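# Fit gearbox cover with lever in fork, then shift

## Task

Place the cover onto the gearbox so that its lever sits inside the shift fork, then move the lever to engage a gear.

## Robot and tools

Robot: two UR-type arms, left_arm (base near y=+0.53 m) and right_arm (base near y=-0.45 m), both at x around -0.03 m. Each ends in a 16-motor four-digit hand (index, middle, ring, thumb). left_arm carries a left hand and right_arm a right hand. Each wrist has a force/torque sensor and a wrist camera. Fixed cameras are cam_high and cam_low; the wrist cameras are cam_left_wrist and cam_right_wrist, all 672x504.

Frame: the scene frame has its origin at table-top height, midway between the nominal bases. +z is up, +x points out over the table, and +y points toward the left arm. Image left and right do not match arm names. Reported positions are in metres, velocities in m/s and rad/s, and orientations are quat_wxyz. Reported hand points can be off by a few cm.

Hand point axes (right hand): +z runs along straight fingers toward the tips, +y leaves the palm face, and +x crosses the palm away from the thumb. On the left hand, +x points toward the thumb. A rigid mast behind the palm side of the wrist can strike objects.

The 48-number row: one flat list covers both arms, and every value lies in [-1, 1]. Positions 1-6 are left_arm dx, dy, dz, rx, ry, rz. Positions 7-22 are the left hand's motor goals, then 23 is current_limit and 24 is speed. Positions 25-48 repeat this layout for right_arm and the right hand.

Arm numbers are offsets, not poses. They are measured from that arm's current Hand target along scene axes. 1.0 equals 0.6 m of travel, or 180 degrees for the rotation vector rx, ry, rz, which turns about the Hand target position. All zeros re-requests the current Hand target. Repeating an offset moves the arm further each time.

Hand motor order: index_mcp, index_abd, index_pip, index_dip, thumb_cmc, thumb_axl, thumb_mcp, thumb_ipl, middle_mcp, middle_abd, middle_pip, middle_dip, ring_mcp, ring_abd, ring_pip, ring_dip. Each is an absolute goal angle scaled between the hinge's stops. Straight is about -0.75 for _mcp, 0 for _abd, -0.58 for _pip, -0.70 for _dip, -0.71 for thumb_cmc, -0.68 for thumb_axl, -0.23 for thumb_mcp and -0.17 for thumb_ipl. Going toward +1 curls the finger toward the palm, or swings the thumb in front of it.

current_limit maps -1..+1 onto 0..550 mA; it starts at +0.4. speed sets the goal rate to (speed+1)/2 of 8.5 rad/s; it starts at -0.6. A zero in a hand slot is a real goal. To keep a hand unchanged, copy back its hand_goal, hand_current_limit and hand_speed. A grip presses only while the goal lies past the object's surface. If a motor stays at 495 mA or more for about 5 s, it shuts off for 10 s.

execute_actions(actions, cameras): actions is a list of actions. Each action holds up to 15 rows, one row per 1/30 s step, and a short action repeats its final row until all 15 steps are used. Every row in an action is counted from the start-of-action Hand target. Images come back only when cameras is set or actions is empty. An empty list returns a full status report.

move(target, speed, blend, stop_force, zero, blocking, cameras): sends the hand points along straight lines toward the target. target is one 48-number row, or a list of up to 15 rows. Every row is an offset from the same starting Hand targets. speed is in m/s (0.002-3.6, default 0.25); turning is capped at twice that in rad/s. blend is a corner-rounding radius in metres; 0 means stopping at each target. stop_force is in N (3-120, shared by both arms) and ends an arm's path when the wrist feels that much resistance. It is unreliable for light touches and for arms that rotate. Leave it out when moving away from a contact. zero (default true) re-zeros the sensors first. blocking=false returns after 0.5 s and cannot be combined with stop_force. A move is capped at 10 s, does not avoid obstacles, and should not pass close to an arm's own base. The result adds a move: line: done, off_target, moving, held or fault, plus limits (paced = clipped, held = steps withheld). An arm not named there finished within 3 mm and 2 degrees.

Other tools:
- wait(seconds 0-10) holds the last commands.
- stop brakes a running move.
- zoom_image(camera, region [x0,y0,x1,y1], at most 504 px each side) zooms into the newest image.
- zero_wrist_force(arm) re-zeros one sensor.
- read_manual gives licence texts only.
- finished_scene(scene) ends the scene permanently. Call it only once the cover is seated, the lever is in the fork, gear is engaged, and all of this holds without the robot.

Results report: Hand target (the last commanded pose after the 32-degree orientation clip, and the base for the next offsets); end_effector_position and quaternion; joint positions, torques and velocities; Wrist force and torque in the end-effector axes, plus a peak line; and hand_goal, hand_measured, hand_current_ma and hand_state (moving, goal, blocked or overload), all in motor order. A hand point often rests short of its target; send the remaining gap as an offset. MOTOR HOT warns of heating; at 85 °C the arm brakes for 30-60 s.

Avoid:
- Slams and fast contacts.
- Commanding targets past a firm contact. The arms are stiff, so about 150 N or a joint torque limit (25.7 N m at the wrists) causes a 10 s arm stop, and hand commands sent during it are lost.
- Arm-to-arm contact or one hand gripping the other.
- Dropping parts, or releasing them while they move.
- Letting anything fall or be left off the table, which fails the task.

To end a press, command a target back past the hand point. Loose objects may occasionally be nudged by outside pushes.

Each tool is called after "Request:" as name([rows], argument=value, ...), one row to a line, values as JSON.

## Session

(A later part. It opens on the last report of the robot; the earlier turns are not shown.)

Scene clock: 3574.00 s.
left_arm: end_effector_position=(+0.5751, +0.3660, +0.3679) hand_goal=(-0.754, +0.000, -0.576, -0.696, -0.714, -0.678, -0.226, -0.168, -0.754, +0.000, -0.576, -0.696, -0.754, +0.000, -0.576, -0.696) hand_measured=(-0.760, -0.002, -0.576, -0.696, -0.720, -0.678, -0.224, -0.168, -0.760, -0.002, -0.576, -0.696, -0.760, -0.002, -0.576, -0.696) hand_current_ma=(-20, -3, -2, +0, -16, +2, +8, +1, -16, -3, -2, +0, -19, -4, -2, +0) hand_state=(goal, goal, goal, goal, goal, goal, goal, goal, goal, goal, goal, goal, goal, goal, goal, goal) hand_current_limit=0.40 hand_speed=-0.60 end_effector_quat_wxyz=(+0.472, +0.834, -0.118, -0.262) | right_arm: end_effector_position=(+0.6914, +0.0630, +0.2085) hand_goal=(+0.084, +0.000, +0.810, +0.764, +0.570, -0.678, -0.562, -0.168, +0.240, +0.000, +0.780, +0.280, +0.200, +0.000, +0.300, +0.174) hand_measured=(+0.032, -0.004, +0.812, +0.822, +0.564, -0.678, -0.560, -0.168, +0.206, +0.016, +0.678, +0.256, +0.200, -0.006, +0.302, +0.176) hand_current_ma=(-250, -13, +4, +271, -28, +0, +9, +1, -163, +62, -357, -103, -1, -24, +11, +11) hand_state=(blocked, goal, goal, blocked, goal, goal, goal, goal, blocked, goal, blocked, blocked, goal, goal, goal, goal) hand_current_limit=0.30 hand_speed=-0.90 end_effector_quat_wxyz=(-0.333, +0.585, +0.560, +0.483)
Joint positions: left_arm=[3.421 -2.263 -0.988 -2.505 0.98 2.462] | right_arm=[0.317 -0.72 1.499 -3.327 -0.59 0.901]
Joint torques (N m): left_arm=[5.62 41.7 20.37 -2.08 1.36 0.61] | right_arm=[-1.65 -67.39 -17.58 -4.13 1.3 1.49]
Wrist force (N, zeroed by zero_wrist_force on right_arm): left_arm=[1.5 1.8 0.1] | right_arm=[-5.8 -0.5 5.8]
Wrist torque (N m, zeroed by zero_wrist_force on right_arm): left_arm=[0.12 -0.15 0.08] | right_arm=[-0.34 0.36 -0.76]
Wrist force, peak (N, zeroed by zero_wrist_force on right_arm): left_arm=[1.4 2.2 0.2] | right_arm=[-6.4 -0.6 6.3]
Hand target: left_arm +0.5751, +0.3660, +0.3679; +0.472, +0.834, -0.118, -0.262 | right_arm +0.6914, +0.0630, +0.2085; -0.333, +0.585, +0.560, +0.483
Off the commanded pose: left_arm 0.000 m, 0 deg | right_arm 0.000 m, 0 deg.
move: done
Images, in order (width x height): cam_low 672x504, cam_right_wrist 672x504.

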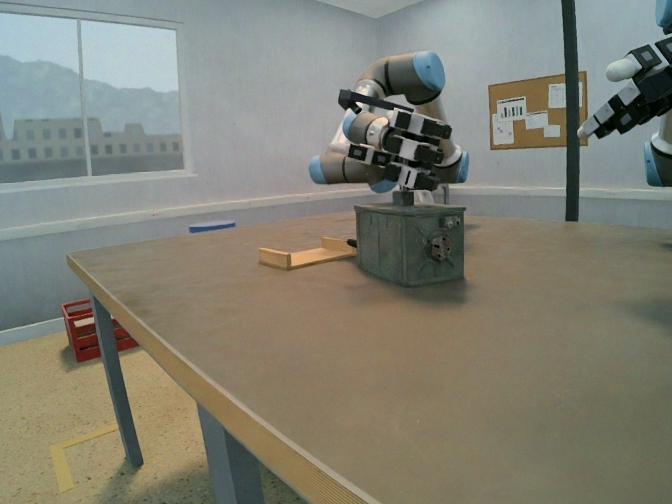

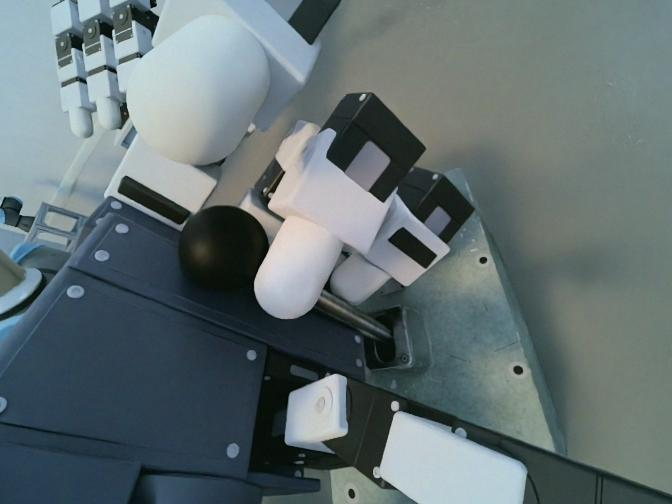

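Request:
move(target=[0,0,0,0,0,0,-0.754,0,-0.576,-0.696,-0.714,-0.678,-0.226,-0.168,-0.754,0,-0.576,-0.696,-0.754,0,-0.576,-0.696,0.4,-0.6,0,0,0,0,0,0,0.045,0,0.81,0.82,0.571,-0.678,-0.562,-0.168,0.206,0,0.66,0.26,0.2,0,0.3,0.174,0.3,-0.9])

Request:
move(target=[0,0,0,0,0,0,-0.754,0,-0.576,-0.696,-0.714,-0.678,-0.226,-0.168,-0.754,0,-0.576,-0.696,-0.754,0,-0.576,-0.696,0.4,-0.6,0,0,-0.005,0,0,0,0.045,0,0.81,0.82,0.571,-0.678,-0.562,-0.168,0.206,0,0.66,0.26,0.2,0,0.3,0.174,0.3,-0.9], speed=0.006, stop_force=5, cameras=["cam_right_wrist","cam_low","cam_left_wrist"])

Request:
zoom_image(camera="cam_right_wrist", region=[60, 100, 460, 400])

Request:
zoom_image(camera="cam_low", region=[345, 150, 475, 230])

Scene clock: 3587.27 s.
left_arm: end_effector_position=(+0.5751, +0.3660, +0.3679) hand_goal=(-0.754, +0.000, -0.576, -0.696, -0.714, -0.678, -0.226, -0.168, -0.754, +0.000, -0.576, -0.696, -0.754, +0.000, -0.576, -0.696) hand_measured=(-0.760, -0.002, -0.576, -0.696, -0.720, -0.678, -0.224, -0.168, -0.760, -0.002, -0.576, -0.696, -0.760, -0.002, -0.576, -0.696) hand_current_ma=(-20, -3, -2, +0, -16, +2, +8, +1, -16, -3, -2, +0, -19, -4, -2, +0) hand_state=(goal, goal, goal, goal, goal, goal, goal, goal, goal, goal, goal, goal, goal, goal, goal, goal) hand_current_limit=0.40 hand_speed=-0.60 end_effector_quat_wxyz=(+0.472, +0.834, -0.118, -0.262) | right_arm: end_effector_position=(+0.6914, +0.0630, +0.2085) hand_goal=(+0.044, +0.000, +0.810, +0.820, +0.570, -0.678, -0.562, -0.168, +0.206, +0.000, +0.660, +0.260, +0.200, +0.000, +0.300, +0.174) hand_measured=(+0.028, -0.004, +0.812, +0.830, +0.564, -0.678, -0.560, -0.168, +0.202, +0.016, +0.664, +0.256, +0.200, -0.006, +0.302, +0.176) hand_current_ma=(-71, -13, +4, +38, -28, +0, +9, +1, -15, +62, +15, -17, -1, -24, +11, +11) hand_state=(goal, goal, goal, goal, goal, goal, goal, goal, goal, goal, goal, goal, goal, goal, goal, goal) hand_current_limit=0.30 hand_speed=-0.90 end_effector_quat_wxyz=(-0.333, +0.585, +0.560, +0.483)
Joint positions: left_arm=[3.421 -2.263 -0.988 -2.505 0.98 2.462] | right_arm=[0.317 -0.72 1.499 -3.328 -0.59 0.901]
Joint torques (N m): left_arm=[4.58 42.28 20.18 -2.01 1.19 0.55] | right_arm=[-1.63 -65.68 -21.65 -4.31 1.3 1.51]
Wrist force (N, zeroed by zero_wrist_force on right_arm): left_arm=[1.2 2.0 0.3] | right_arm=[-5.0 -1.0 3.8]
Wrist torque (N m, zeroed by zero_wrist_force on right_arm): left_arm=[0.13 -0.12 0.05] | right_arm=[-0.28 0.20 -0.60]
Wrist force, peak (N, zeroed by zero_wrist_force on right_arm): left_arm=[1.5 2.1 0.3] | right_arm=[-6.6 -1.1 5.8]
Hand target: left_arm +0.5751, +0.3660, +0.3679; +0.472, +0.834, -0.118, -0.262 | right_arm +0.6914, +0.0630, +0.2085; -0.333, +0.585, +0.560, +0.483
Off the commanded pose: left_arm 0.000 m, 0 deg | right_arm 0.000 m, 0 deg.
move: done

Scene clock: 3588.63 s.
left_arm: end_effector_position=(+0.5751, +0.3660, +0.3679) hand_goal=(-0.754, +0.000, -0.576, -0.696, -0.714, -0.678, -0.226, -0.168, -0.754, +0.000, -0.576, -0.696, -0.754, +0.000, -0.576, -0.696) hand_measured=(-0.760, -0.002, -0.576, -0.696, -0.720, -0.678, -0.224, -0.168, -0.760, -0.002, -0.576, -0.696, -0.760, -0.002, -0.576, -0.696) hand_current_ma=(-20, -3, -2, +0, -16, +2, +8, +1, -16, -3, -2, +0, -19, -4, -2, +0) hand_state=(goal, goal, goal, goal, goal, goal, goal, goal, goal, goal, goal, goal, goal, goal, goal, goal) hand_current_limit=0.40 hand_speed=-0.60 end_effector_quat_wxyz=(+0.472, +0.834, -0.118, -0.262) | right_arm: end_effector_position=(+0.6914, +0.0630, +0.2055) hand_goal=(+0.044, +0.000, +0.810, +0.820, +0.570, -0.678, -0.562, -0.168, +0.206, +0.000, +0.660, +0.260, +0.200, +0.000, +0.300, +0.174) hand_measured=(+0.032, -0.004, +0.812, +0.830, +0.564, -0.678, -0.560, -0.168, +0.202, +0.002, +0.658, +0.258, +0.200, -0.006, +0.302, +0.176) hand_current_ma=(-53, -13, +4, +38, -28, +0, +9, +1, -17, +4, -10, -9, -1, -24, +11, +11) hand_state=(goal, goal, goal, goal, goal, goal, goal, goal, goal, goal, goal, goal, goal, goal, goal, goal) hand_current_limit=0.30 hand_speed=-0.90 end_effector_quat_wxyz=(-0.333, +0.585, +0.560, +0.483)
Joint positions: left_arm=[3.421 -2.263 -0.988 -2.505 0.98 2.462] | right_arm=[0.317 -0.715 1.499 -3.333 -0.59 0.901]
Joint torques (N m): left_arm=[4.49 41.82 20.02 -1.97 1.21 0.44] | right_arm=[-2.56 -44.08 -9.6 -3.99 1.36 0.56]
Wrist force (N, zeroed by zero_wrist_force on right_arm): left_arm=[1.2 1.9 0.0] | right_arm=[-0.8 -1.2 2.5]
Wrist torque (N m, zeroed by zero_wrist_force on right_arm): left_arm=[0.13 -0.13 0.05] | right_arm=[-0.20 -0.02 -0.44]
Wrist force, peak (N, zeroed by zero_wrist_force on right_arm): left_arm=[1.6 2.1 0.2] | right_arm=[-5.3 -0.6 3.6]
Hand target: left_arm +0.5751, +0.3660, +0.3679; +0.472, +0.834, -0.118, -0.262 | right_arm +0.6914, +0.0630, +0.2055; -0.333, +0.585, +0.560, +0.483
Off the commanded pose: left_arm 0.000 m, 0 deg | right_arm 0.000 m, 0 deg.
move: done
Images, in order (width x height): cam_low 672x504, cam_left_wrist 672x504, cam_right_wrist 672x504.

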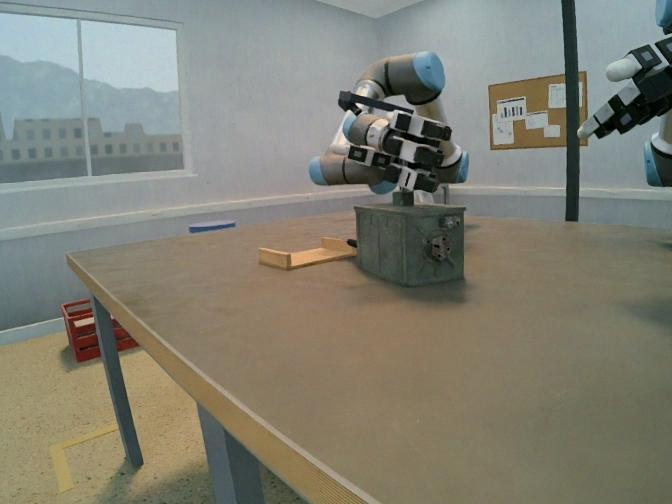

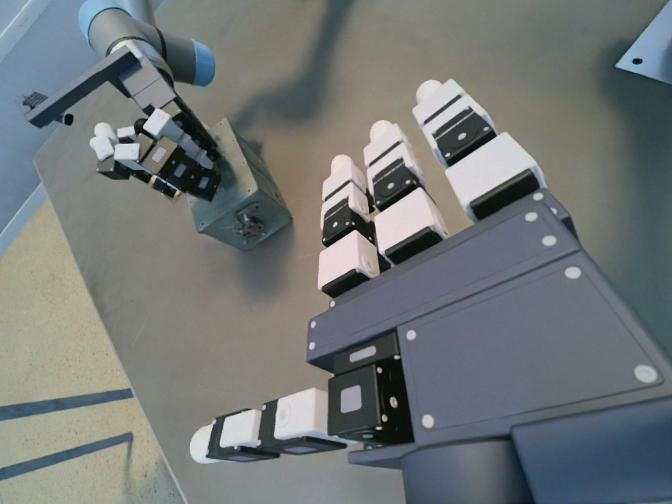

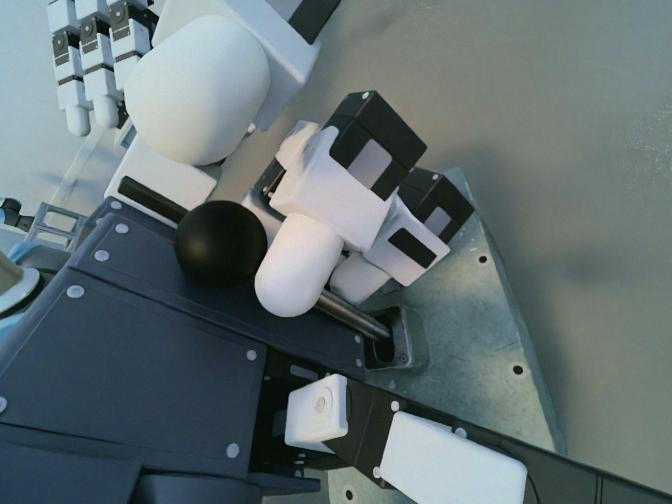

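Scaled by 1.260.

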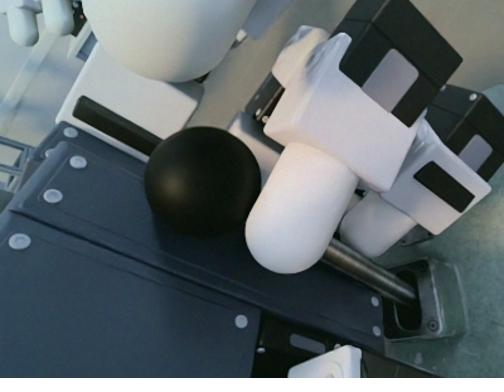

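Scaled by 3.877.

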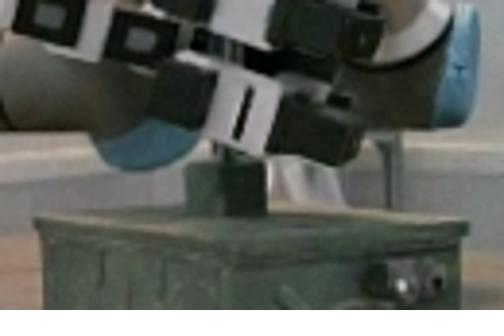

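Request:
move(target=[0,0,0,0,0,0,-0.754,0,-0.576,-0.696,-0.714,-0.678,-0.226,-0.168,-0.754,0,-0.576,-0.696,-0.754,0,-0.576,-0.696,0.4,-0.6,0,0,0,0,0,0,-0.75,0,0.5,0.5,0.571,-0.678,-0.562,-0.168,0.206,0,0.66,0.26,0.2,0,0.3,0.174,0.3,-0.85])

Request:
move(target=[0,0,0,0,0,0,-0.754,0,-0.576,-0.696,-0.714,-0.678,-0.226,-0.168,-0.754,0,-0.576,-0.696,-0.754,0,-0.576,-0.696,0.4,-0.6,-0.0069,-0.024,0,0,0,0,-0.75,0,0.5,0.5,0.571,-0.678,-0.562,-0.168,0.206,0,0.66,0.26,0.2,0,0.3,0.174,0.3,-0.85], speed=0.02, stop_force=6, cameras=["cam_right_wrist","cam_low","cam_left_wrist"])

Request:
zoom_image(camera="cam_right_wrist", region=[60, 100, 560, 460])

Request:
zoom_image(camera="cam_low", region=[345, 150, 475, 230])

Scene clock: 3668.60 s.
left_arm: end_effector_position=(+0.5751, +0.3660, +0.3679) hand_goal=(-0.754, +0.000, -0.576, -0.696, -0.714, -0.678, -0.226, -0.168, -0.754, +0.000, -0.576, -0.696, -0.754, +0.000, -0.576, -0.696) hand_measured=(-0.760, -0.002, -0.576, -0.696, -0.720, -0.678, -0.224, -0.168, -0.760, -0.002, -0.576, -0.696, -0.760, -0.002, -0.576, -0.696) hand_current_ma=(-20, -3, -2, +0, -16, +2, +8, +1, -16, -3, -2, +0, -19, -4, -2, +0) hand_state=(goal, goal, goal, goal, goal, goal, goal, goal, goal, goal, goal, goal, goal, goal, goal, goal) hand_current_limit=0.40 hand_speed=-0.60 end_effector_quat_wxyz=(+0.472, +0.834, -0.118, -0.262) | right_arm: end_effector_position=(+0.6914, +0.0630, +0.2055) hand_goal=(-0.750, +0.000, +0.500, +0.500, +0.570, -0.678, -0.562, -0.168, +0.206, +0.000, +0.660, +0.260, +0.200, +0.000, +0.300, +0.174) hand_measured=(-0.748, -0.004, +0.502, +0.502, +0.564, -0.678, -0.560, -0.168, +0.202, +0.002, +0.658, +0.258, +0.200, -0.006, +0.302, +0.176) hand_current_ma=(+4, -13, +8, +12, -28, +0, +9, +1, -17, +4, -10, -9, -1, -24, +11, +11) hand_state=(goal, goal, goal, goal, goal, goal, goal, goal, goal, goal, goal, goal, goal, goal, goal, goal) hand_current_limit=0.30 hand_speed=-0.85 end_effector_quat_wxyz=(-0.333, +0.585, +0.560, +0.483)
Joint positions: left_arm=[3.421 -2.263 -0.988 -2.505 0.98 2.462] | right_arm=[0.317 -0.715 1.499 -3.333 -0.59 0.901]
Joint torques (N m): left_arm=[3.72 41.64 20.18 -1.96 1.28 0.66] | right_arm=[-2.06 -45.61 -9.07 -4.03 1.33 0.74]
Wrist force (N, zeroed by zero_wrist_force on right_arm): left_arm=[1.1 1.8 0.3] | right_arm=[-0.8 -1.1 2.0]
Wrist torque (N m, zeroed by zero_wrist_force on right_arm): left_arm=[0.10 -0.10 0.05] | right_arm=[-0.14 -0.07 -0.45]
Wrist force, peak (N, zeroed by zero_wrist_force on right_arm): left_arm=[1.5 2.1 0.2] | right_arm=[-0.8 -1.2 3.4]
Hand target: left_arm +0.5751, +0.3660, +0.3679; +0.472, +0.834, -0.118, -0.262 | right_arm +0.6914, +0.0630, +0.2055; -0.333, +0.585, +0.560, +0.483
Off the commanded pose: left_arm 0.000 m, 0 deg | right_arm 0.000 m, 0 deg.
move: done

Scene clock: 3670.23 s.
left_arm: end_effector_position=(+0.5751, +0.3660, +0.3679) hand_goal=(-0.754, +0.000, -0.576, -0.696, -0.714, -0.678, -0.226, -0.168, -0.754, +0.000, -0.576, -0.696, -0.754, +0.000, -0.576, -0.696) hand_measured=(-0.760, -0.002, -0.576, -0.696, -0.720, -0.678, -0.224, -0.168, -0.760, -0.002, -0.576, -0.696, -0.760, -0.002, -0.576, -0.696) hand_current_ma=(-20, -3, -2, +0, -16, +2, +8, +1, -16, -3, -2, +0, -19, -4, -2, +0) hand_state=(goal, goal, goal, goal, goal, goal, goal, goal, goal, goal, goal, goal, goal, goal, goal, goal) hand_current_limit=0.40 hand_speed=-0.60 end_effector_quat_wxyz=(+0.472, +0.834, -0.118, -0.262) | right_arm: end_effector_position=(+0.6873, +0.0486, +0.2055) hand_goal=(-0.750, +0.000, +0.500, +0.500, +0.570, -0.678, -0.562, -0.168, +0.206, +0.000, +0.660, +0.260, +0.200, +0.000, +0.300, +0.174) hand_measured=(-0.750, -0.004, +0.502, +0.502, +0.564, -0.678, -0.560, -0.168, +0.202, +0.002, +0.658, +0.258, +0.200, -0.006, +0.302, +0.176) hand_current_ma=(+4, -13, +8, +12, -28, +0, +9, +1, -17, +4, -10, -9, -2, -24, +11, +11) hand_state=(goal, goal, goal, goal, goal, goal, goal, goal, goal, goal, goal, goal, goal, goal, goal, goal) hand_current_limit=0.30 hand_speed=-0.85 end_effector_quat_wxyz=(-0.333, +0.585, +0.560, +0.483)
Joint positions: left_arm=[3.421 -2.263 -0.988 -2.505 0.98 2.462] | right_arm=[0.297 -0.736 1.542 -3.337 -0.574 0.881]
Joint torques (N m): left_arm=[5.27 42.23 19.55 -2.12 1.19 0.16] | right_arm=[-5.79 -62.17 -8.59 -4.04 2.87 -2.91]
Wrist force (N, zeroed by zero_wrist_force on right_arm): left_arm=[1.3 1.9 0.2] | right_arm=[-0.8 -1.4 2.2]
Wrist torque (N m, zeroed by zero_wrist_force on right_arm): left_arm=[0.11 -0.13 0.07] | right_arm=[-0.20 -0.07 -0.37]
Wrist force, peak (N, zeroed by zero_wrist_force on right_arm): left_arm=[1.6 2.1 0.1] | right_arm=[-0.9 -1.7 2.3]
Hand target: left_arm +0.5751, +0.3660, +0.3679; +0.472, +0.834, -0.118, -0.262 | right_arm +0.6873, +0.0486, +0.2055; -0.333, +0.585, +0.560, +0.483
Off the commanded pose: left_arm 0.000 m, 0 deg | right_arm 0.000 m, 0 deg.
move: done
Images, in order (width x height): cam_low 672x504, cam_left_wrist 672x504, cam_right_wrist 672x504.

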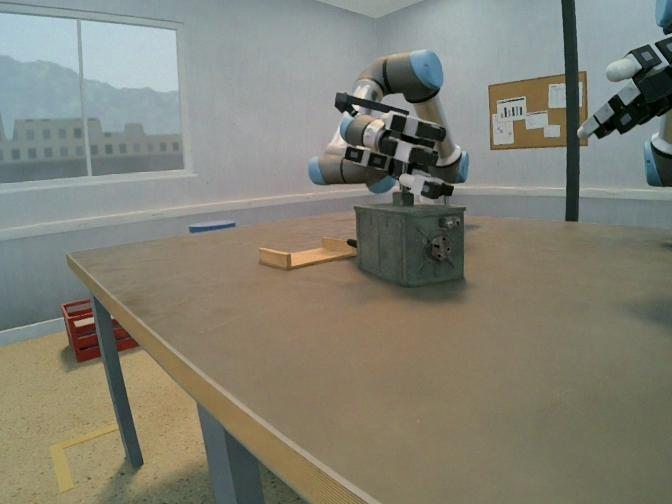

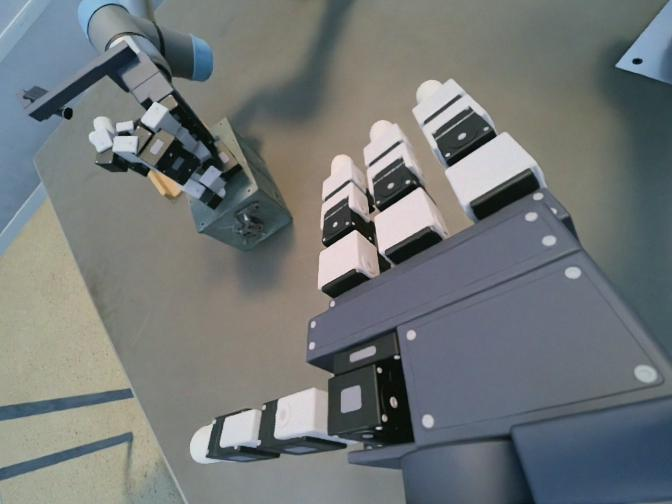

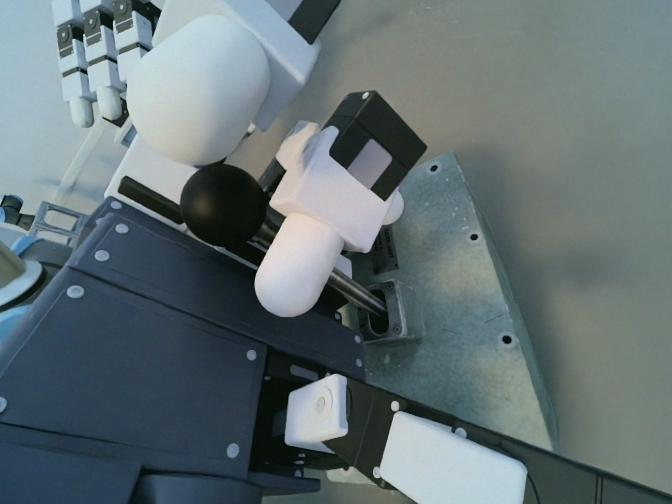

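Scaled by 1.008.

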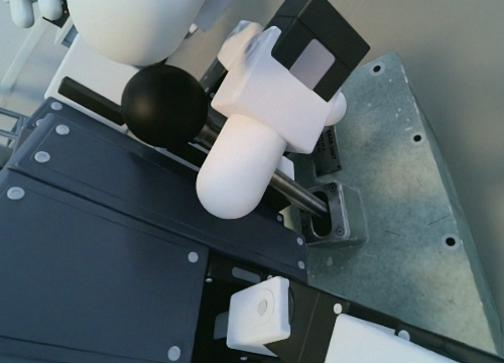

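Scaled by 3.877.

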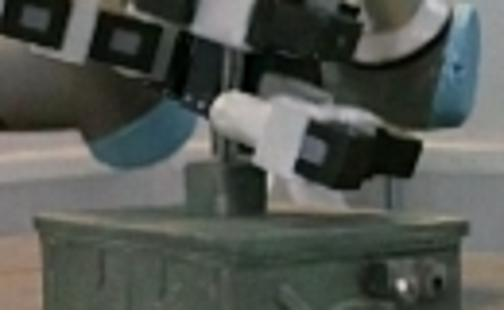

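Request:
move(target=[0,0,0,0,0,0,-0.754,0,-0.576,-0.696,-0.714,-0.678,-0.226,-0.168,-0.754,0,-0.576,-0.696,-0.754,0,-0.576,-0.696,0.4,-0.6,-0.0069,-0.024,0,0,0,0,-0.75,0,0.5,0.5,0.571,-0.678,-0.562,-0.168,0.206,0,0.66,0.26,0.2,0,0.3,0.174,0.3,-0.85], speed=0.015, stop_force=4, cameras=["cam_right_wrist","cam_low","cam_left_wrist"])

Request:
zoom_image(camera="cam_right_wrist", region=[60, 100, 560, 460])

Request:
zoom_image(camera="cam_low", region=[345, 150, 475, 230])

Scene clock: 3683.53 s.
left_arm: end_effector_position=(+0.5751, +0.3660, +0.3679) hand_goal=(-0.754, +0.000, -0.576, -0.696, -0.714, -0.678, -0.226, -0.168, -0.754, +0.000, -0.576, -0.696, -0.754, +0.000, -0.576, -0.696) hand_measured=(-0.760, -0.002, -0.576, -0.696, -0.720, -0.678, -0.224, -0.168, -0.760, -0.002, -0.576, -0.696, -0.760, -0.002, -0.576, -0.696) hand_current_ma=(-20, -3, -2, +0, -16, +2, +8, +1, -16, -3, -2, +0, -19, -4, -2, +0) hand_state=(goal, goal, goal, goal, goal, goal, goal, goal, goal, goal, goal, goal, goal, goal, goal, goal) hand_current_limit=0.40 hand_speed=-0.60 end_effector_quat_wxyz=(+0.472, +0.834, -0.118, -0.262) | right_arm: end_effector_position=(+0.6831, +0.0342, +0.2055) hand_goal=(-0.750, +0.000, +0.500, +0.500, +0.570, -0.678, -0.562, -0.168, +0.206, +0.000, +0.660, +0.260, +0.200, +0.000, +0.300, +0.174) hand_measured=(-0.750, -0.004, +0.502, +0.502, +0.564, -0.678, -0.560, -0.168, +0.202, +0.002, +0.658, +0.258, +0.196, -0.006, +0.302, +0.176) hand_current_ma=(+4, -13, +8, +12, -28, +0, +9, +1, -21, +4, -10, -9, -13, -24, +11, +11) hand_state=(goal, goal, goal, goal, goal, goal, goal, goal, goal, goal, goal, goal, goal, goal, goal, goal) hand_current_limit=0.30 hand_speed=-0.85 end_effector_quat_wxyz=(-0.333, +0.585, +0.560, +0.483)
Joint positions: left_arm=[3.421 -2.263 -0.988 -2.505 0.98 2.462] | right_arm=[0.277 -0.758 1.584 -3.34 -0.558 0.859]
Joint torques (N m): left_arm=[2.08 41.54 19.22 -1.86 1.42 0.35] | right_arm=[-7.19 -61.18 -8.17 -3.08 2.66 -2.85]
Wrist force (N, zeroed by zero_wrist_force on right_arm): left_arm=[1.2 1.9 0.2] | right_arm=[-0.4 -2.0 3.6]
Wrist torque (N m, zeroed by zero_wrist_force on right_arm): left_arm=[0.12 -0.11 0.05] | right_arm=[-0.28 -0.09 -0.35]
Wrist force, peak (N, zeroed by zero_wrist_force on right_arm): left_arm=[1.6 2.1 0.3] | right_arm=[-0.1 -2.1 3.8]
Hand target: left_arm +0.5751, +0.3660, +0.3679; +0.472, +0.834, -0.118, -0.262 | right_arm +0.6831, +0.0342, +0.2055; -0.333, +0.585, +0.560, +0.483
Off the commanded pose: left_arm 0.000 m, 0 deg | right_arm 0.000 m, 0 deg.
move: done
Images, in order (width x height): cam_low 672x504, cam_left_wrist 672x504, cam_right_wrist 672x504.

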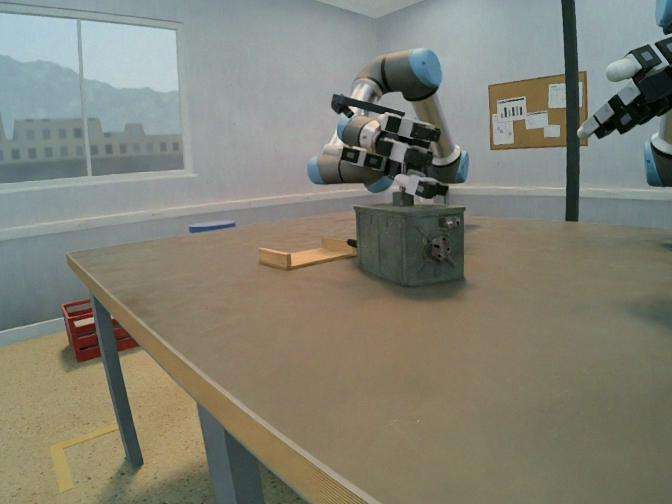

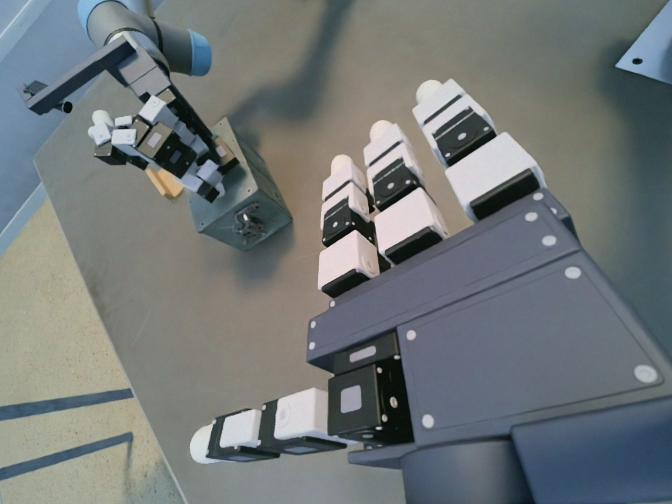

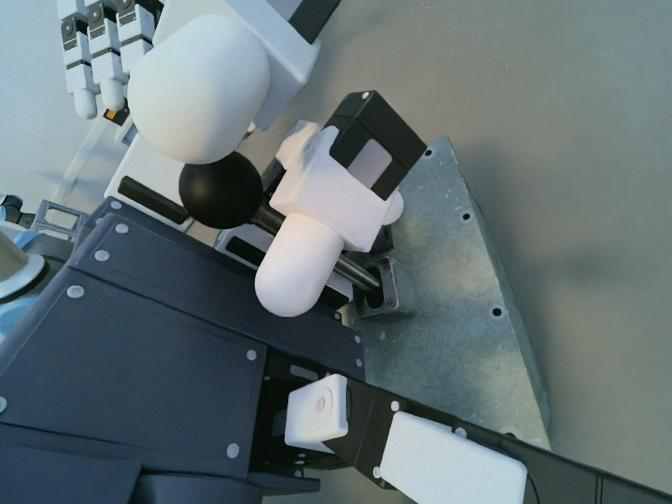

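Scaled by 1.008.

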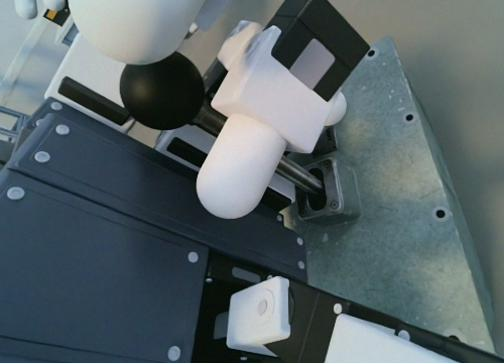

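Scaled by 3.877.

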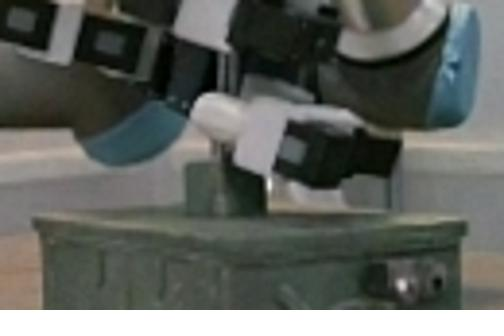

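Request:
move(target=[0,0,0,0,0,0,-0.754,0,-0.576,-0.696,-0.714,-0.678,-0.226,-0.168,-0.754,0,-0.576,-0.696,-0.754,0,-0.576,-0.696,0.4,-0.6,-0.0069,-0.024,0,0,0,0,-0.75,0,0.5,0.5,0.571,-0.678,-0.562,-0.168,0.206,0,0.66,0.26,0.2,0,0.3,0.174,0.3,-0.85], speed=0.015, stop_force=4, cameras=["cam_right_wrist","cam_low","cam_left_wrist"])

Request:
zoom_image(camera="cam_right_wrist", region=[60, 100, 560, 460])

Request:
zoom_image(camera="cam_low", region=[345, 150, 475, 230])

Scene clock: 3701.43 s.
left_arm: end_effector_position=(+0.5751, +0.3660, +0.3679) hand_goal=(-0.754, +0.000, -0.576, -0.696, -0.714, -0.678, -0.226, -0.168, -0.754, +0.000, -0.576, -0.696, -0.754, +0.000, -0.576, -0.696) hand_measured=(-0.760, -0.002, -0.576, -0.696, -0.720, -0.678, -0.224, -0.168, -0.760, -0.002, -0.576, -0.696, -0.760, -0.002, -0.576, -0.696) hand_current_ma=(-20, -3, -2, +0, -16, +2, +8, +1, -16, -3, -2, +0, -19, -4, -2, +0) hand_state=(goal, goal, goal, goal, goal, goal, goal, goal, goal, goal, goal, goal, goal, goal, goal, goal) hand_current_limit=0.40 hand_speed=-0.60 end_effector_quat_wxyz=(+0.472, +0.834, -0.118, -0.262) | right_arm: end_effector_position=(+0.6826, +0.0325, +0.2055) hand_goal=(-0.750, +0.000, +0.500, +0.500, +0.570, -0.678, -0.562, -0.168, +0.206, +0.000, +0.660, +0.260, +0.200, +0.000, +0.300, +0.174) hand_measured=(-0.750, -0.004, +0.502, +0.502, +0.564, -0.678, -0.560, -0.168, +0.190, +0.002, +0.658, +0.258, +0.196, -0.006, +0.302, +0.176) hand_current_ma=(+3, -13, +8, +12, -28, +0, +9, +1, -74, +4, -10, -9, -13, -24, +11, +11) hand_state=(goal, goal, goal, goal, goal, goal, goal, goal, goal, goal, goal, goal, goal, goal, goal, goal) hand_current_limit=0.30 hand_speed=-0.85 end_effector_quat_wxyz=(-0.333, +0.585, +0.560, +0.483)
Joint positions: left_arm=[3.421 -2.263 -0.988 -2.505 0.98 2.462] | right_arm=[0.275 -0.76 1.589 -3.34 -0.556 0.856]
Joint torques (N m): left_arm=[3.45 41.78 18.68 -1.95 1.37 0.46] | right_arm=[6.49 -41.33 -22.98 -3.79 -1.18 2.27]
Wrist force (N, zeroed by zero_wrist_force on right_arm): left_arm=[1.5 2.0 0.3] | right_arm=[-0.1 -1.8 3.3]
Wrist torque (N m, zeroed by zero_wrist_force on right_arm): left_arm=[0.13 -0.15 0.08] | right_arm=[-0.25 -0.10 -0.40]
Wrist force, peak (N, zeroed by zero_wrist_force on right_arm): left_arm=[1.5 2.2 0.2] | right_arm=[0.9 -4.0 7.2]
Hand target: left_arm +0.5751, +0.3660, +0.3679; +0.472, +0.834, -0.118, -0.262 | right_arm +0.6826, +0.0325, +0.2055; -0.333, +0.585, +0.560, +0.483 (not the last commanded pose)
Off the commanded pose: left_arm 0.000 m, 0 deg | right_arm 0.013 m, 0 deg.
move: contact (right_arm)
Images, in order (width x height): cam_low 672x504, cam_left_wrist 672x504, cam_right_wrist 672x504.

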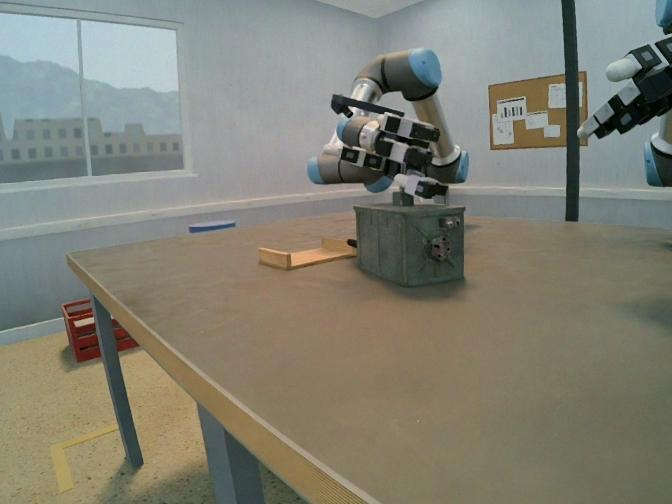

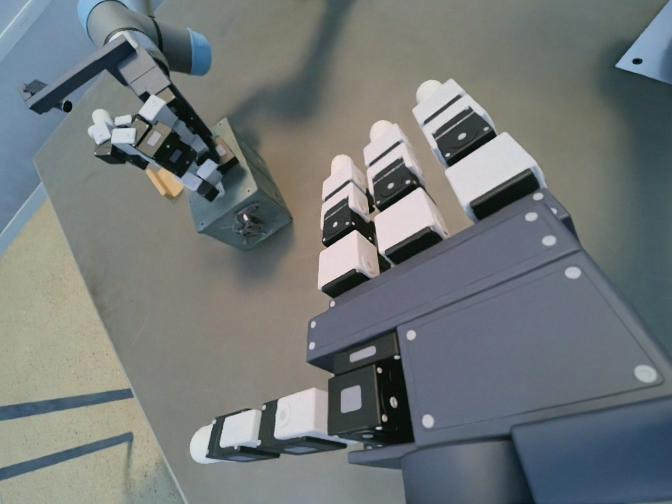

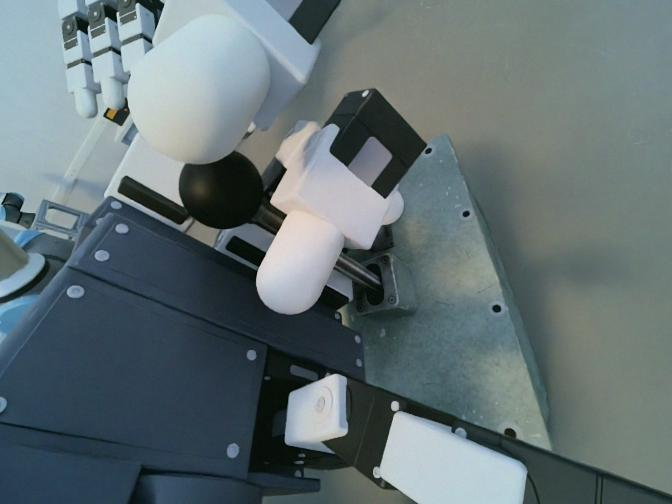

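Scaled by 1.008.

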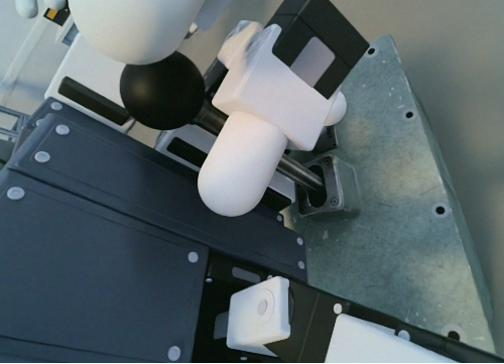

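Scaled by 3.877.

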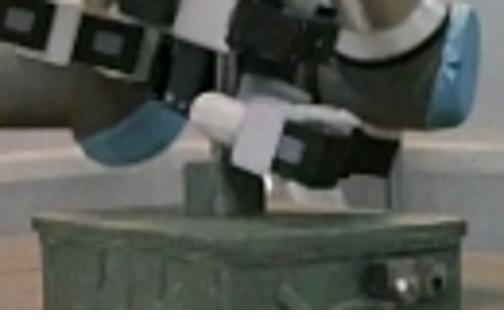

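Request:
move([
  [0,0,0,0,0,0,-0.754,0,-0.576,-0.696,-0.714,-0.678,-0.226,-0.168,-0.754,0,-0.576,-0.696,-0.754,0,-0.576,-0.696,0.4,-0.6,0.0025,0.009,0,0,0,0,-0.75,0,0.5,0.5,0.571,-0.678,-0.562,-0.168,0.2,0,0.3,0.174,0.2,0,0.3,0.174,0.3,-0.85],
  [0,0,0,0,0,0,-0.754,0,-0.576,-0.696,-0.714,-0.678,-0.226,-0.168,-0.754,0,-0.576,-0.696,-0.754,0,-0.576,-0.696,0.4,-0.6,0.0025,0.009,0,0,0,0,-0.75,0,0.5,0.5,0.571,-0.678,-0.562,-0.168,-0.7,0,0.3,0.174,-0.7,0,0.3,0.174,0.3,-0.8],
  [0,0,0,0,0,0,-0.754,0,-0.576,-0.696,-0.714,-0.678,-0.226,-0.168,-0.754,0,-0.576,-0.696,-0.754,0,-0.576,-0.696,0.4,-0.6,0.0025,0.009,0,0,0,0,-0.75,0,0.5,0.5,0.571,-0.678,-0.562,-0.168,-0.75,0,-0.4,-0.4,-0.75,0,-0.4,-0.4,0.3,-0.8],
], speed=0.03, cameras=["cam_right_wrist","cam_high"])

Scene clock: 3837.23 s.
left_arm: end_effector_position=(+0.5751, +0.3660, +0.3679) hand_goal=(-0.754, +0.000, -0.576, -0.696, -0.714, -0.678, -0.226, -0.168, -0.754, +0.000, -0.576, -0.696, -0.754, +0.000, -0.576, -0.696) hand_measured=(-0.760, -0.002, -0.576, -0.696, -0.720, -0.678, -0.224, -0.168, -0.760, -0.002, -0.576, -0.696, -0.760, -0.002, -0.576, -0.696) hand_current_ma=(-20, -3, -2, +0, -16, +2, +8, +1, -16, -3, -2, +0, -19, -4, -2, +0) hand_state=(goal, goal, goal, goal, goal, goal, goal, goal, goal, goal, goal, goal, goal, goal, goal, goal) hand_current_limit=0.40 hand_speed=-0.60 end_effector_quat_wxyz=(+0.472, +0.834, -0.118, -0.262) | right_arm: end_effector_position=(+0.6841, +0.0379, +0.2055) hand_goal=(-0.750, +0.000, +0.500, +0.500, +0.570, -0.678, -0.562, -0.168, -0.750, +0.000, -0.400, -0.400, -0.750, +0.000, -0.400, -0.400) hand_measured=(-0.750, -0.004, +0.502, +0.502, +0.564, -0.678, -0.560, -0.168, -0.750, -0.002, -0.398, -0.398, -0.750, -0.006, -0.398, -0.398) hand_current_ma=(+3, -13, +8, +12, -28, +0, +9, +1, +3, -3, +8, +9, +4, -24, +10, +10) hand_state=(goal, goal, goal, goal, goal, goal, goal, goal, goal, goal, goal, goal, goal, goal, goal, goal) hand_current_limit=0.30 hand_speed=-0.80 end_effector_quat_wxyz=(-0.333, +0.585, +0.560, +0.483)
Joint positions: left_arm=[3.421 -2.263 -0.988 -2.505 0.98 2.462] | right_arm=[0.282 -0.752 1.574 -3.339 -0.562 0.865]
Joint torques (N m): left_arm=[2.89 41.86 18.49 -2.12 1.11 0.14] | right_arm=[6.55 -42.52 -22.01 -0.44 0.21 2.06]
Wrist force (N, zeroed by zero_wrist_force on right_arm): left_arm=[1.3 2.0 0.2] | right_arm=[-0.6 -1.0 2.1]
Wrist torque (N m, zeroed by zero_wrist_force on right_arm): left_arm=[0.14 -0.13 0.06] | right_arm=[-0.14 -0.19 -0.52]
Wrist force, peak (N, zeroed by zero_wrist_force on right_arm): left_arm=[1.5 2.1 0.2] | right_arm=[-0.3 -2.1 3.8]
Hand target: left_arm +0.5751, +0.3660, +0.3679; +0.472, +0.834, -0.118, -0.262 | right_arm +0.6841, +0.0379, +0.2055; -0.333, +0.585, +0.560, +0.483
Off the commanded pose: left_arm 0.000 m, 0 deg | right_arm 0.000 m, 0 deg.
move: done
Images, in order (width x height): cam_high 672x504, cam_right_wrist 672x504.

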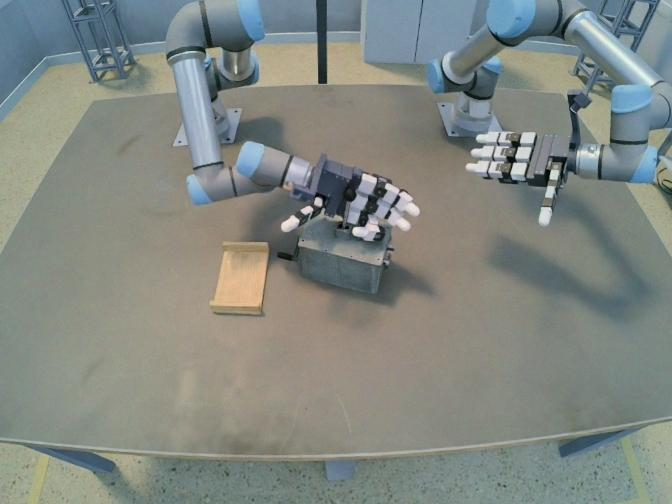

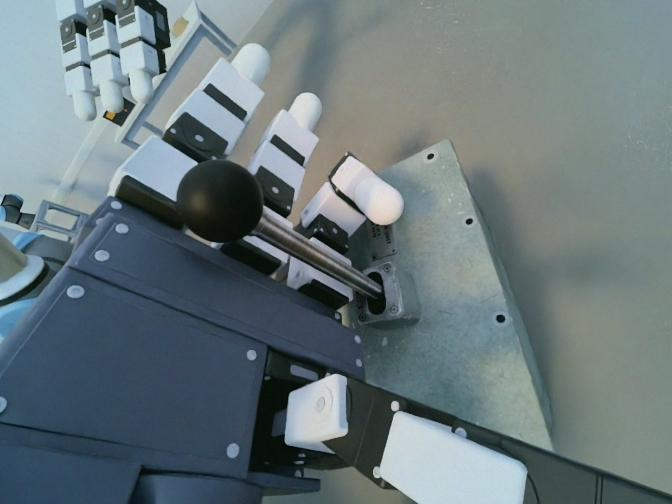

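Request:
move([
  [0,0,0,0,0,0,-0.754,0,-0.576,-0.696,-0.714,-0.678,-0.226,-0.168,-0.754,0,-0.576,-0.696,-0.754,0,-0.576,-0.696,0.4,-0.6,-0.133,0,0.0,0,0,0,-0.75,0,0.5,0.5,0.571,-0.678,-0.562,-0.168,-0.75,0,-0.4,-0.4,-0.75,0,-0.4,-0.4,0.3,-0.8],
  [0,0,0,0,0,0,-0.754,0,-0.576,-0.696,-0.714,-0.678,-0.226,-0.168,-0.754,0,-0.576,-0.696,-0.754,0,-0.576,-0.696,0.4,-0.6,-0.217,-0.25,0.25,0,0,0,-0.75,0,0.5,0.5,0.571,-0.678,-0.562,-0.168,-0.75,0,-0.4,-0.4,-0.75,0,-0.4,-0.4,0.3,-0.8],
], speed=0.12, cameras=["all"])

Request:
zoom_image(camera="cam_high", region=[280, 170, 420, 290])

Request:
zoom_image(camera="cam_low", region=[345, 140, 475, 240])

Request:
zoom_image(camera="cam_left_wrist", region=[130, 60, 330, 260])

Scene clock: 3856.23 s.
left_arm: end_effector_position=(+0.5751, +0.3660, +0.3679) hand_goal=(-0.754, +0.000, -0.576, -0.696, -0.714, -0.678, -0.226, -0.168, -0.754, +0.000, -0.576, -0.696, -0.754, +0.000, -0.576, -0.696) hand_measured=(-0.760, -0.002, -0.576, -0.696, -0.720, -0.678, -0.224, -0.168, -0.760, -0.002, -0.576, -0.696, -0.760, -0.002, -0.576, -0.696) hand_current_ma=(-20, -3, -2, +0, -16, +2, +8, +1, -16, -3, -2, +0, -19, -4, -2, +0) hand_state=(goal, goal, goal, goal, goal, goal, goal, goal, goal, goal, goal, goal, goal, goal, goal, goal) hand_current_limit=0.40 hand_speed=-0.60 end_effector_quat_wxyz=(+0.472, +0.834, -0.118, -0.262) | right_arm: end_effector_position=(+0.5539, -0.1121, +0.3554) hand_goal=(-0.750, +0.000, +0.500, +0.500, +0.570, -0.678, -0.562, -0.168, -0.750, +0.000, -0.400, -0.400, -0.750, +0.000, -0.400, -0.400) hand_measured=(-0.750, -0.004, +0.502, +0.502, +0.564, -0.678, -0.560, -0.168, -0.750, -0.002, -0.398, -0.398, -0.750, -0.006, -0.398, -0.398) hand_current_ma=(+2, -13, +8, +12, -28, +0, +9, +1, +2, -4, +8, +9, +2, -24, +9, +9) hand_state=(goal, goal, goal, goal, goal, goal, goal, goal, goal, goal, goal, goal, goal, goal, goal, goal) hand_current_limit=0.30 hand_speed=-0.80 end_effector_quat_wxyz=(-0.333, +0.585, +0.560, +0.483)
Joint positions: left_arm=[3.421 -2.263 -0.988 -2.505 0.98 2.462] | right_arm=[0.045 -1.421 2.093 -2.861 -0.392 0.498]
Joint torques (N m): left_arm=[2.15 41.88 19.57 -1.9 1.15 -0.03] | right_arm=[-6.03 -37.1 -25.46 0.29 3.6 -2.95]
Wrist force (N, zeroed by zero_wrist_force on right_arm): left_arm=[1.2 1.8 0.1] | right_arm=[-0.5 -1.5 2.0]
Wrist torque (N m, zeroed by zero_wrist_force on right_arm): left_arm=[0.12 -0.12 0.05] | right_arm=[-0.22 -0.20 -0.45]
Wrist force, peak (N, zeroed by zero_wrist_force on right_arm): left_arm=[1.4 2.2 0.3] | right_arm=[-0.6 -1.4 3.2]
Hand target: left_arm +0.5751, +0.3660, +0.3679; +0.472, +0.834, -0.118, -0.262 | right_arm +0.5539, -0.1121, +0.3555; -0.333, +0.585, +0.560, +0.483
Off the commanded pose: left_arm 0.000 m, 0 deg | right_arm 0.000 m, 0 deg.
move: done

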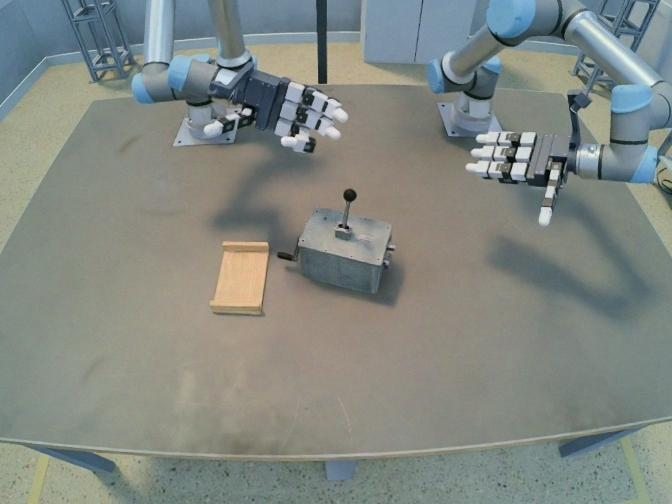

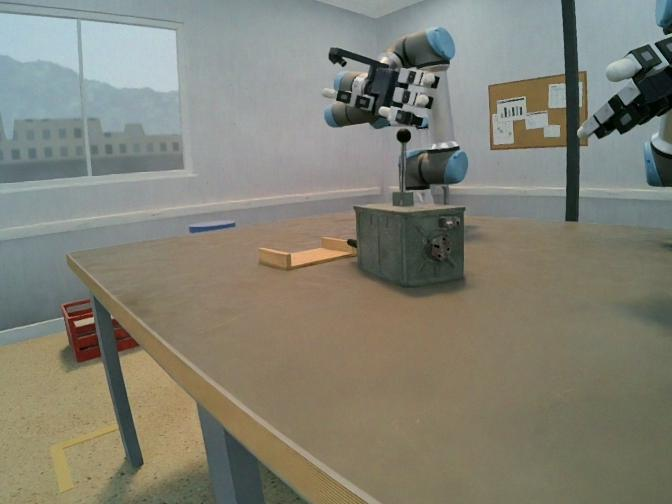

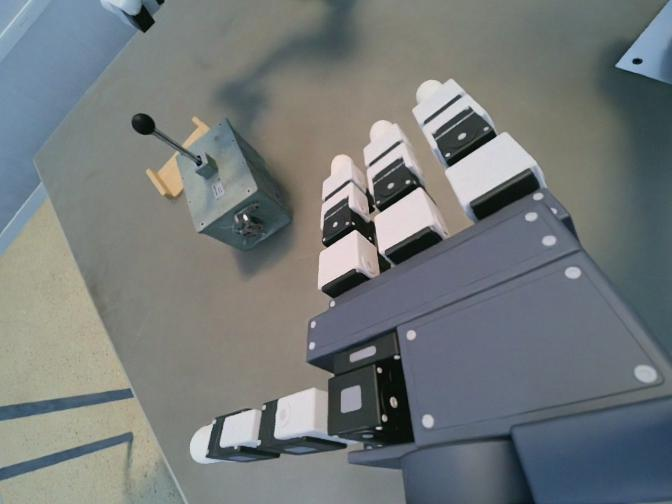

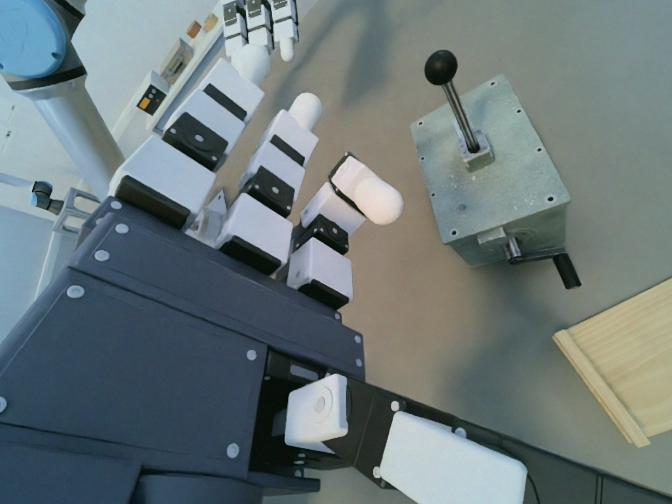

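Scaled by 3.600.

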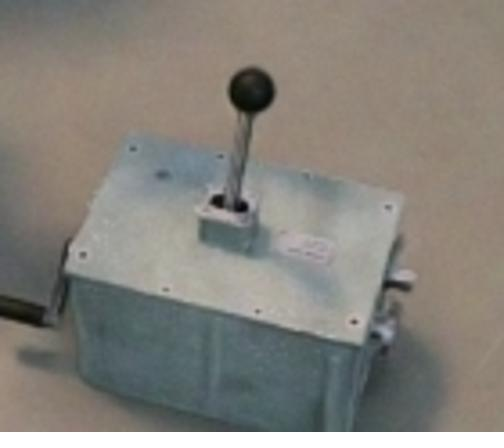

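Scaled by 3.877.

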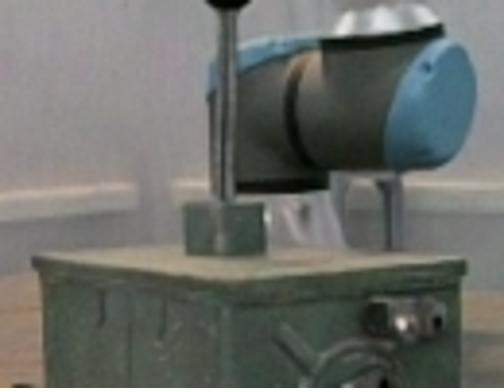

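Scaled by 2.520.

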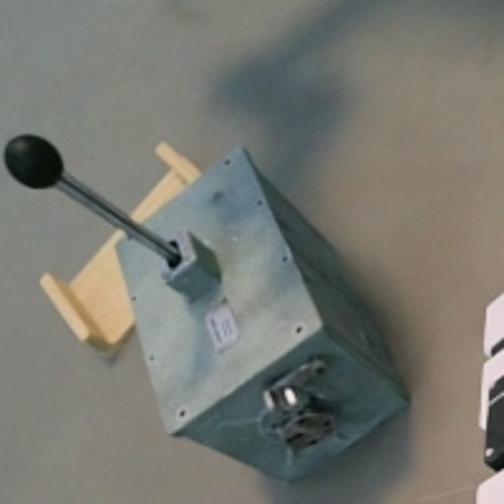

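Request:
zoom_image(camera="cam_right_wrist", region=[390, 30, 600, 290])

Request:
zoom_image(camera="cam_right_wrist", region=[420, 90, 520, 190])

Request:
zoom_image(camera="cam_high", region=[320, 180, 380, 260])

Request:
zoom_image(camera="cam_left_wrist", region=[120, 100, 250, 210])

Scaled by 1.938.

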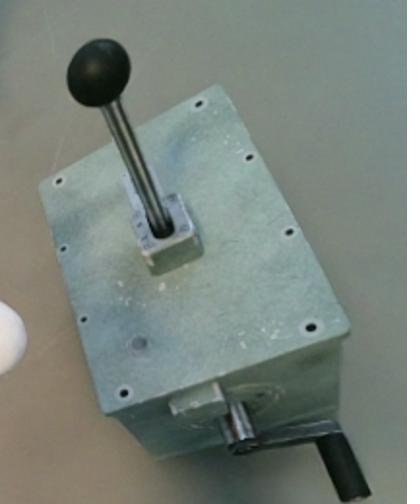

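Scaled by 5.040.

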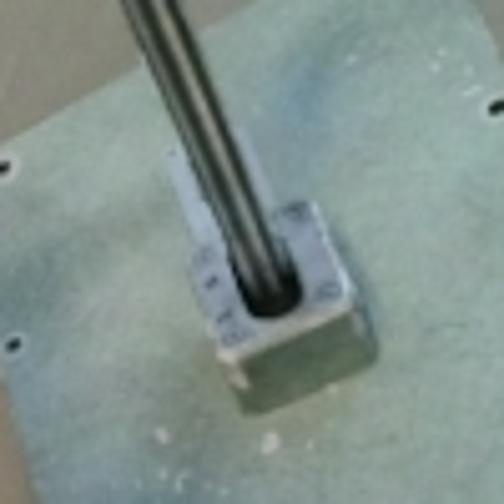

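Scaled by 6.300.

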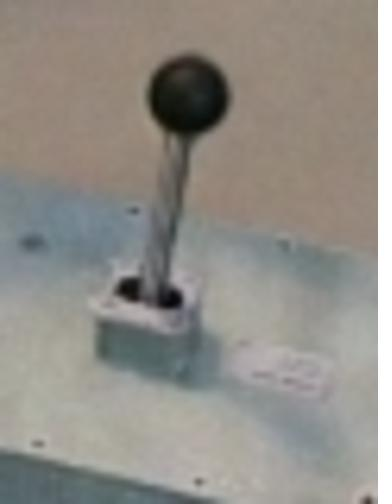

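Scaled by 3.877.

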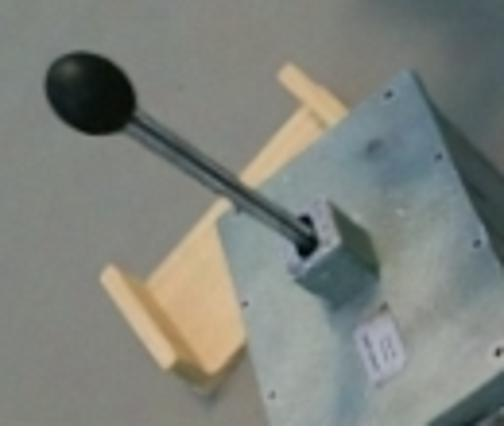

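Request:
zoom_image(camera="cam_high", region=[440, 80, 600, 240])

Request:
zoom_image(camera="cam_low", region=[540, 20, 672, 200])

Scaled by 3.150.

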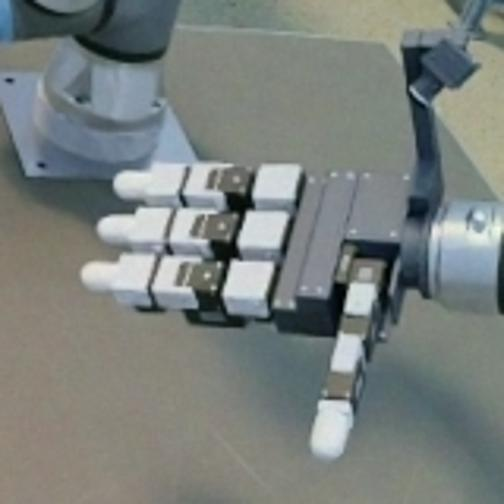

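Scaled by 2.800.

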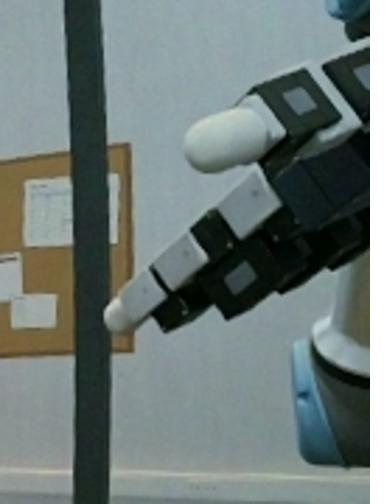

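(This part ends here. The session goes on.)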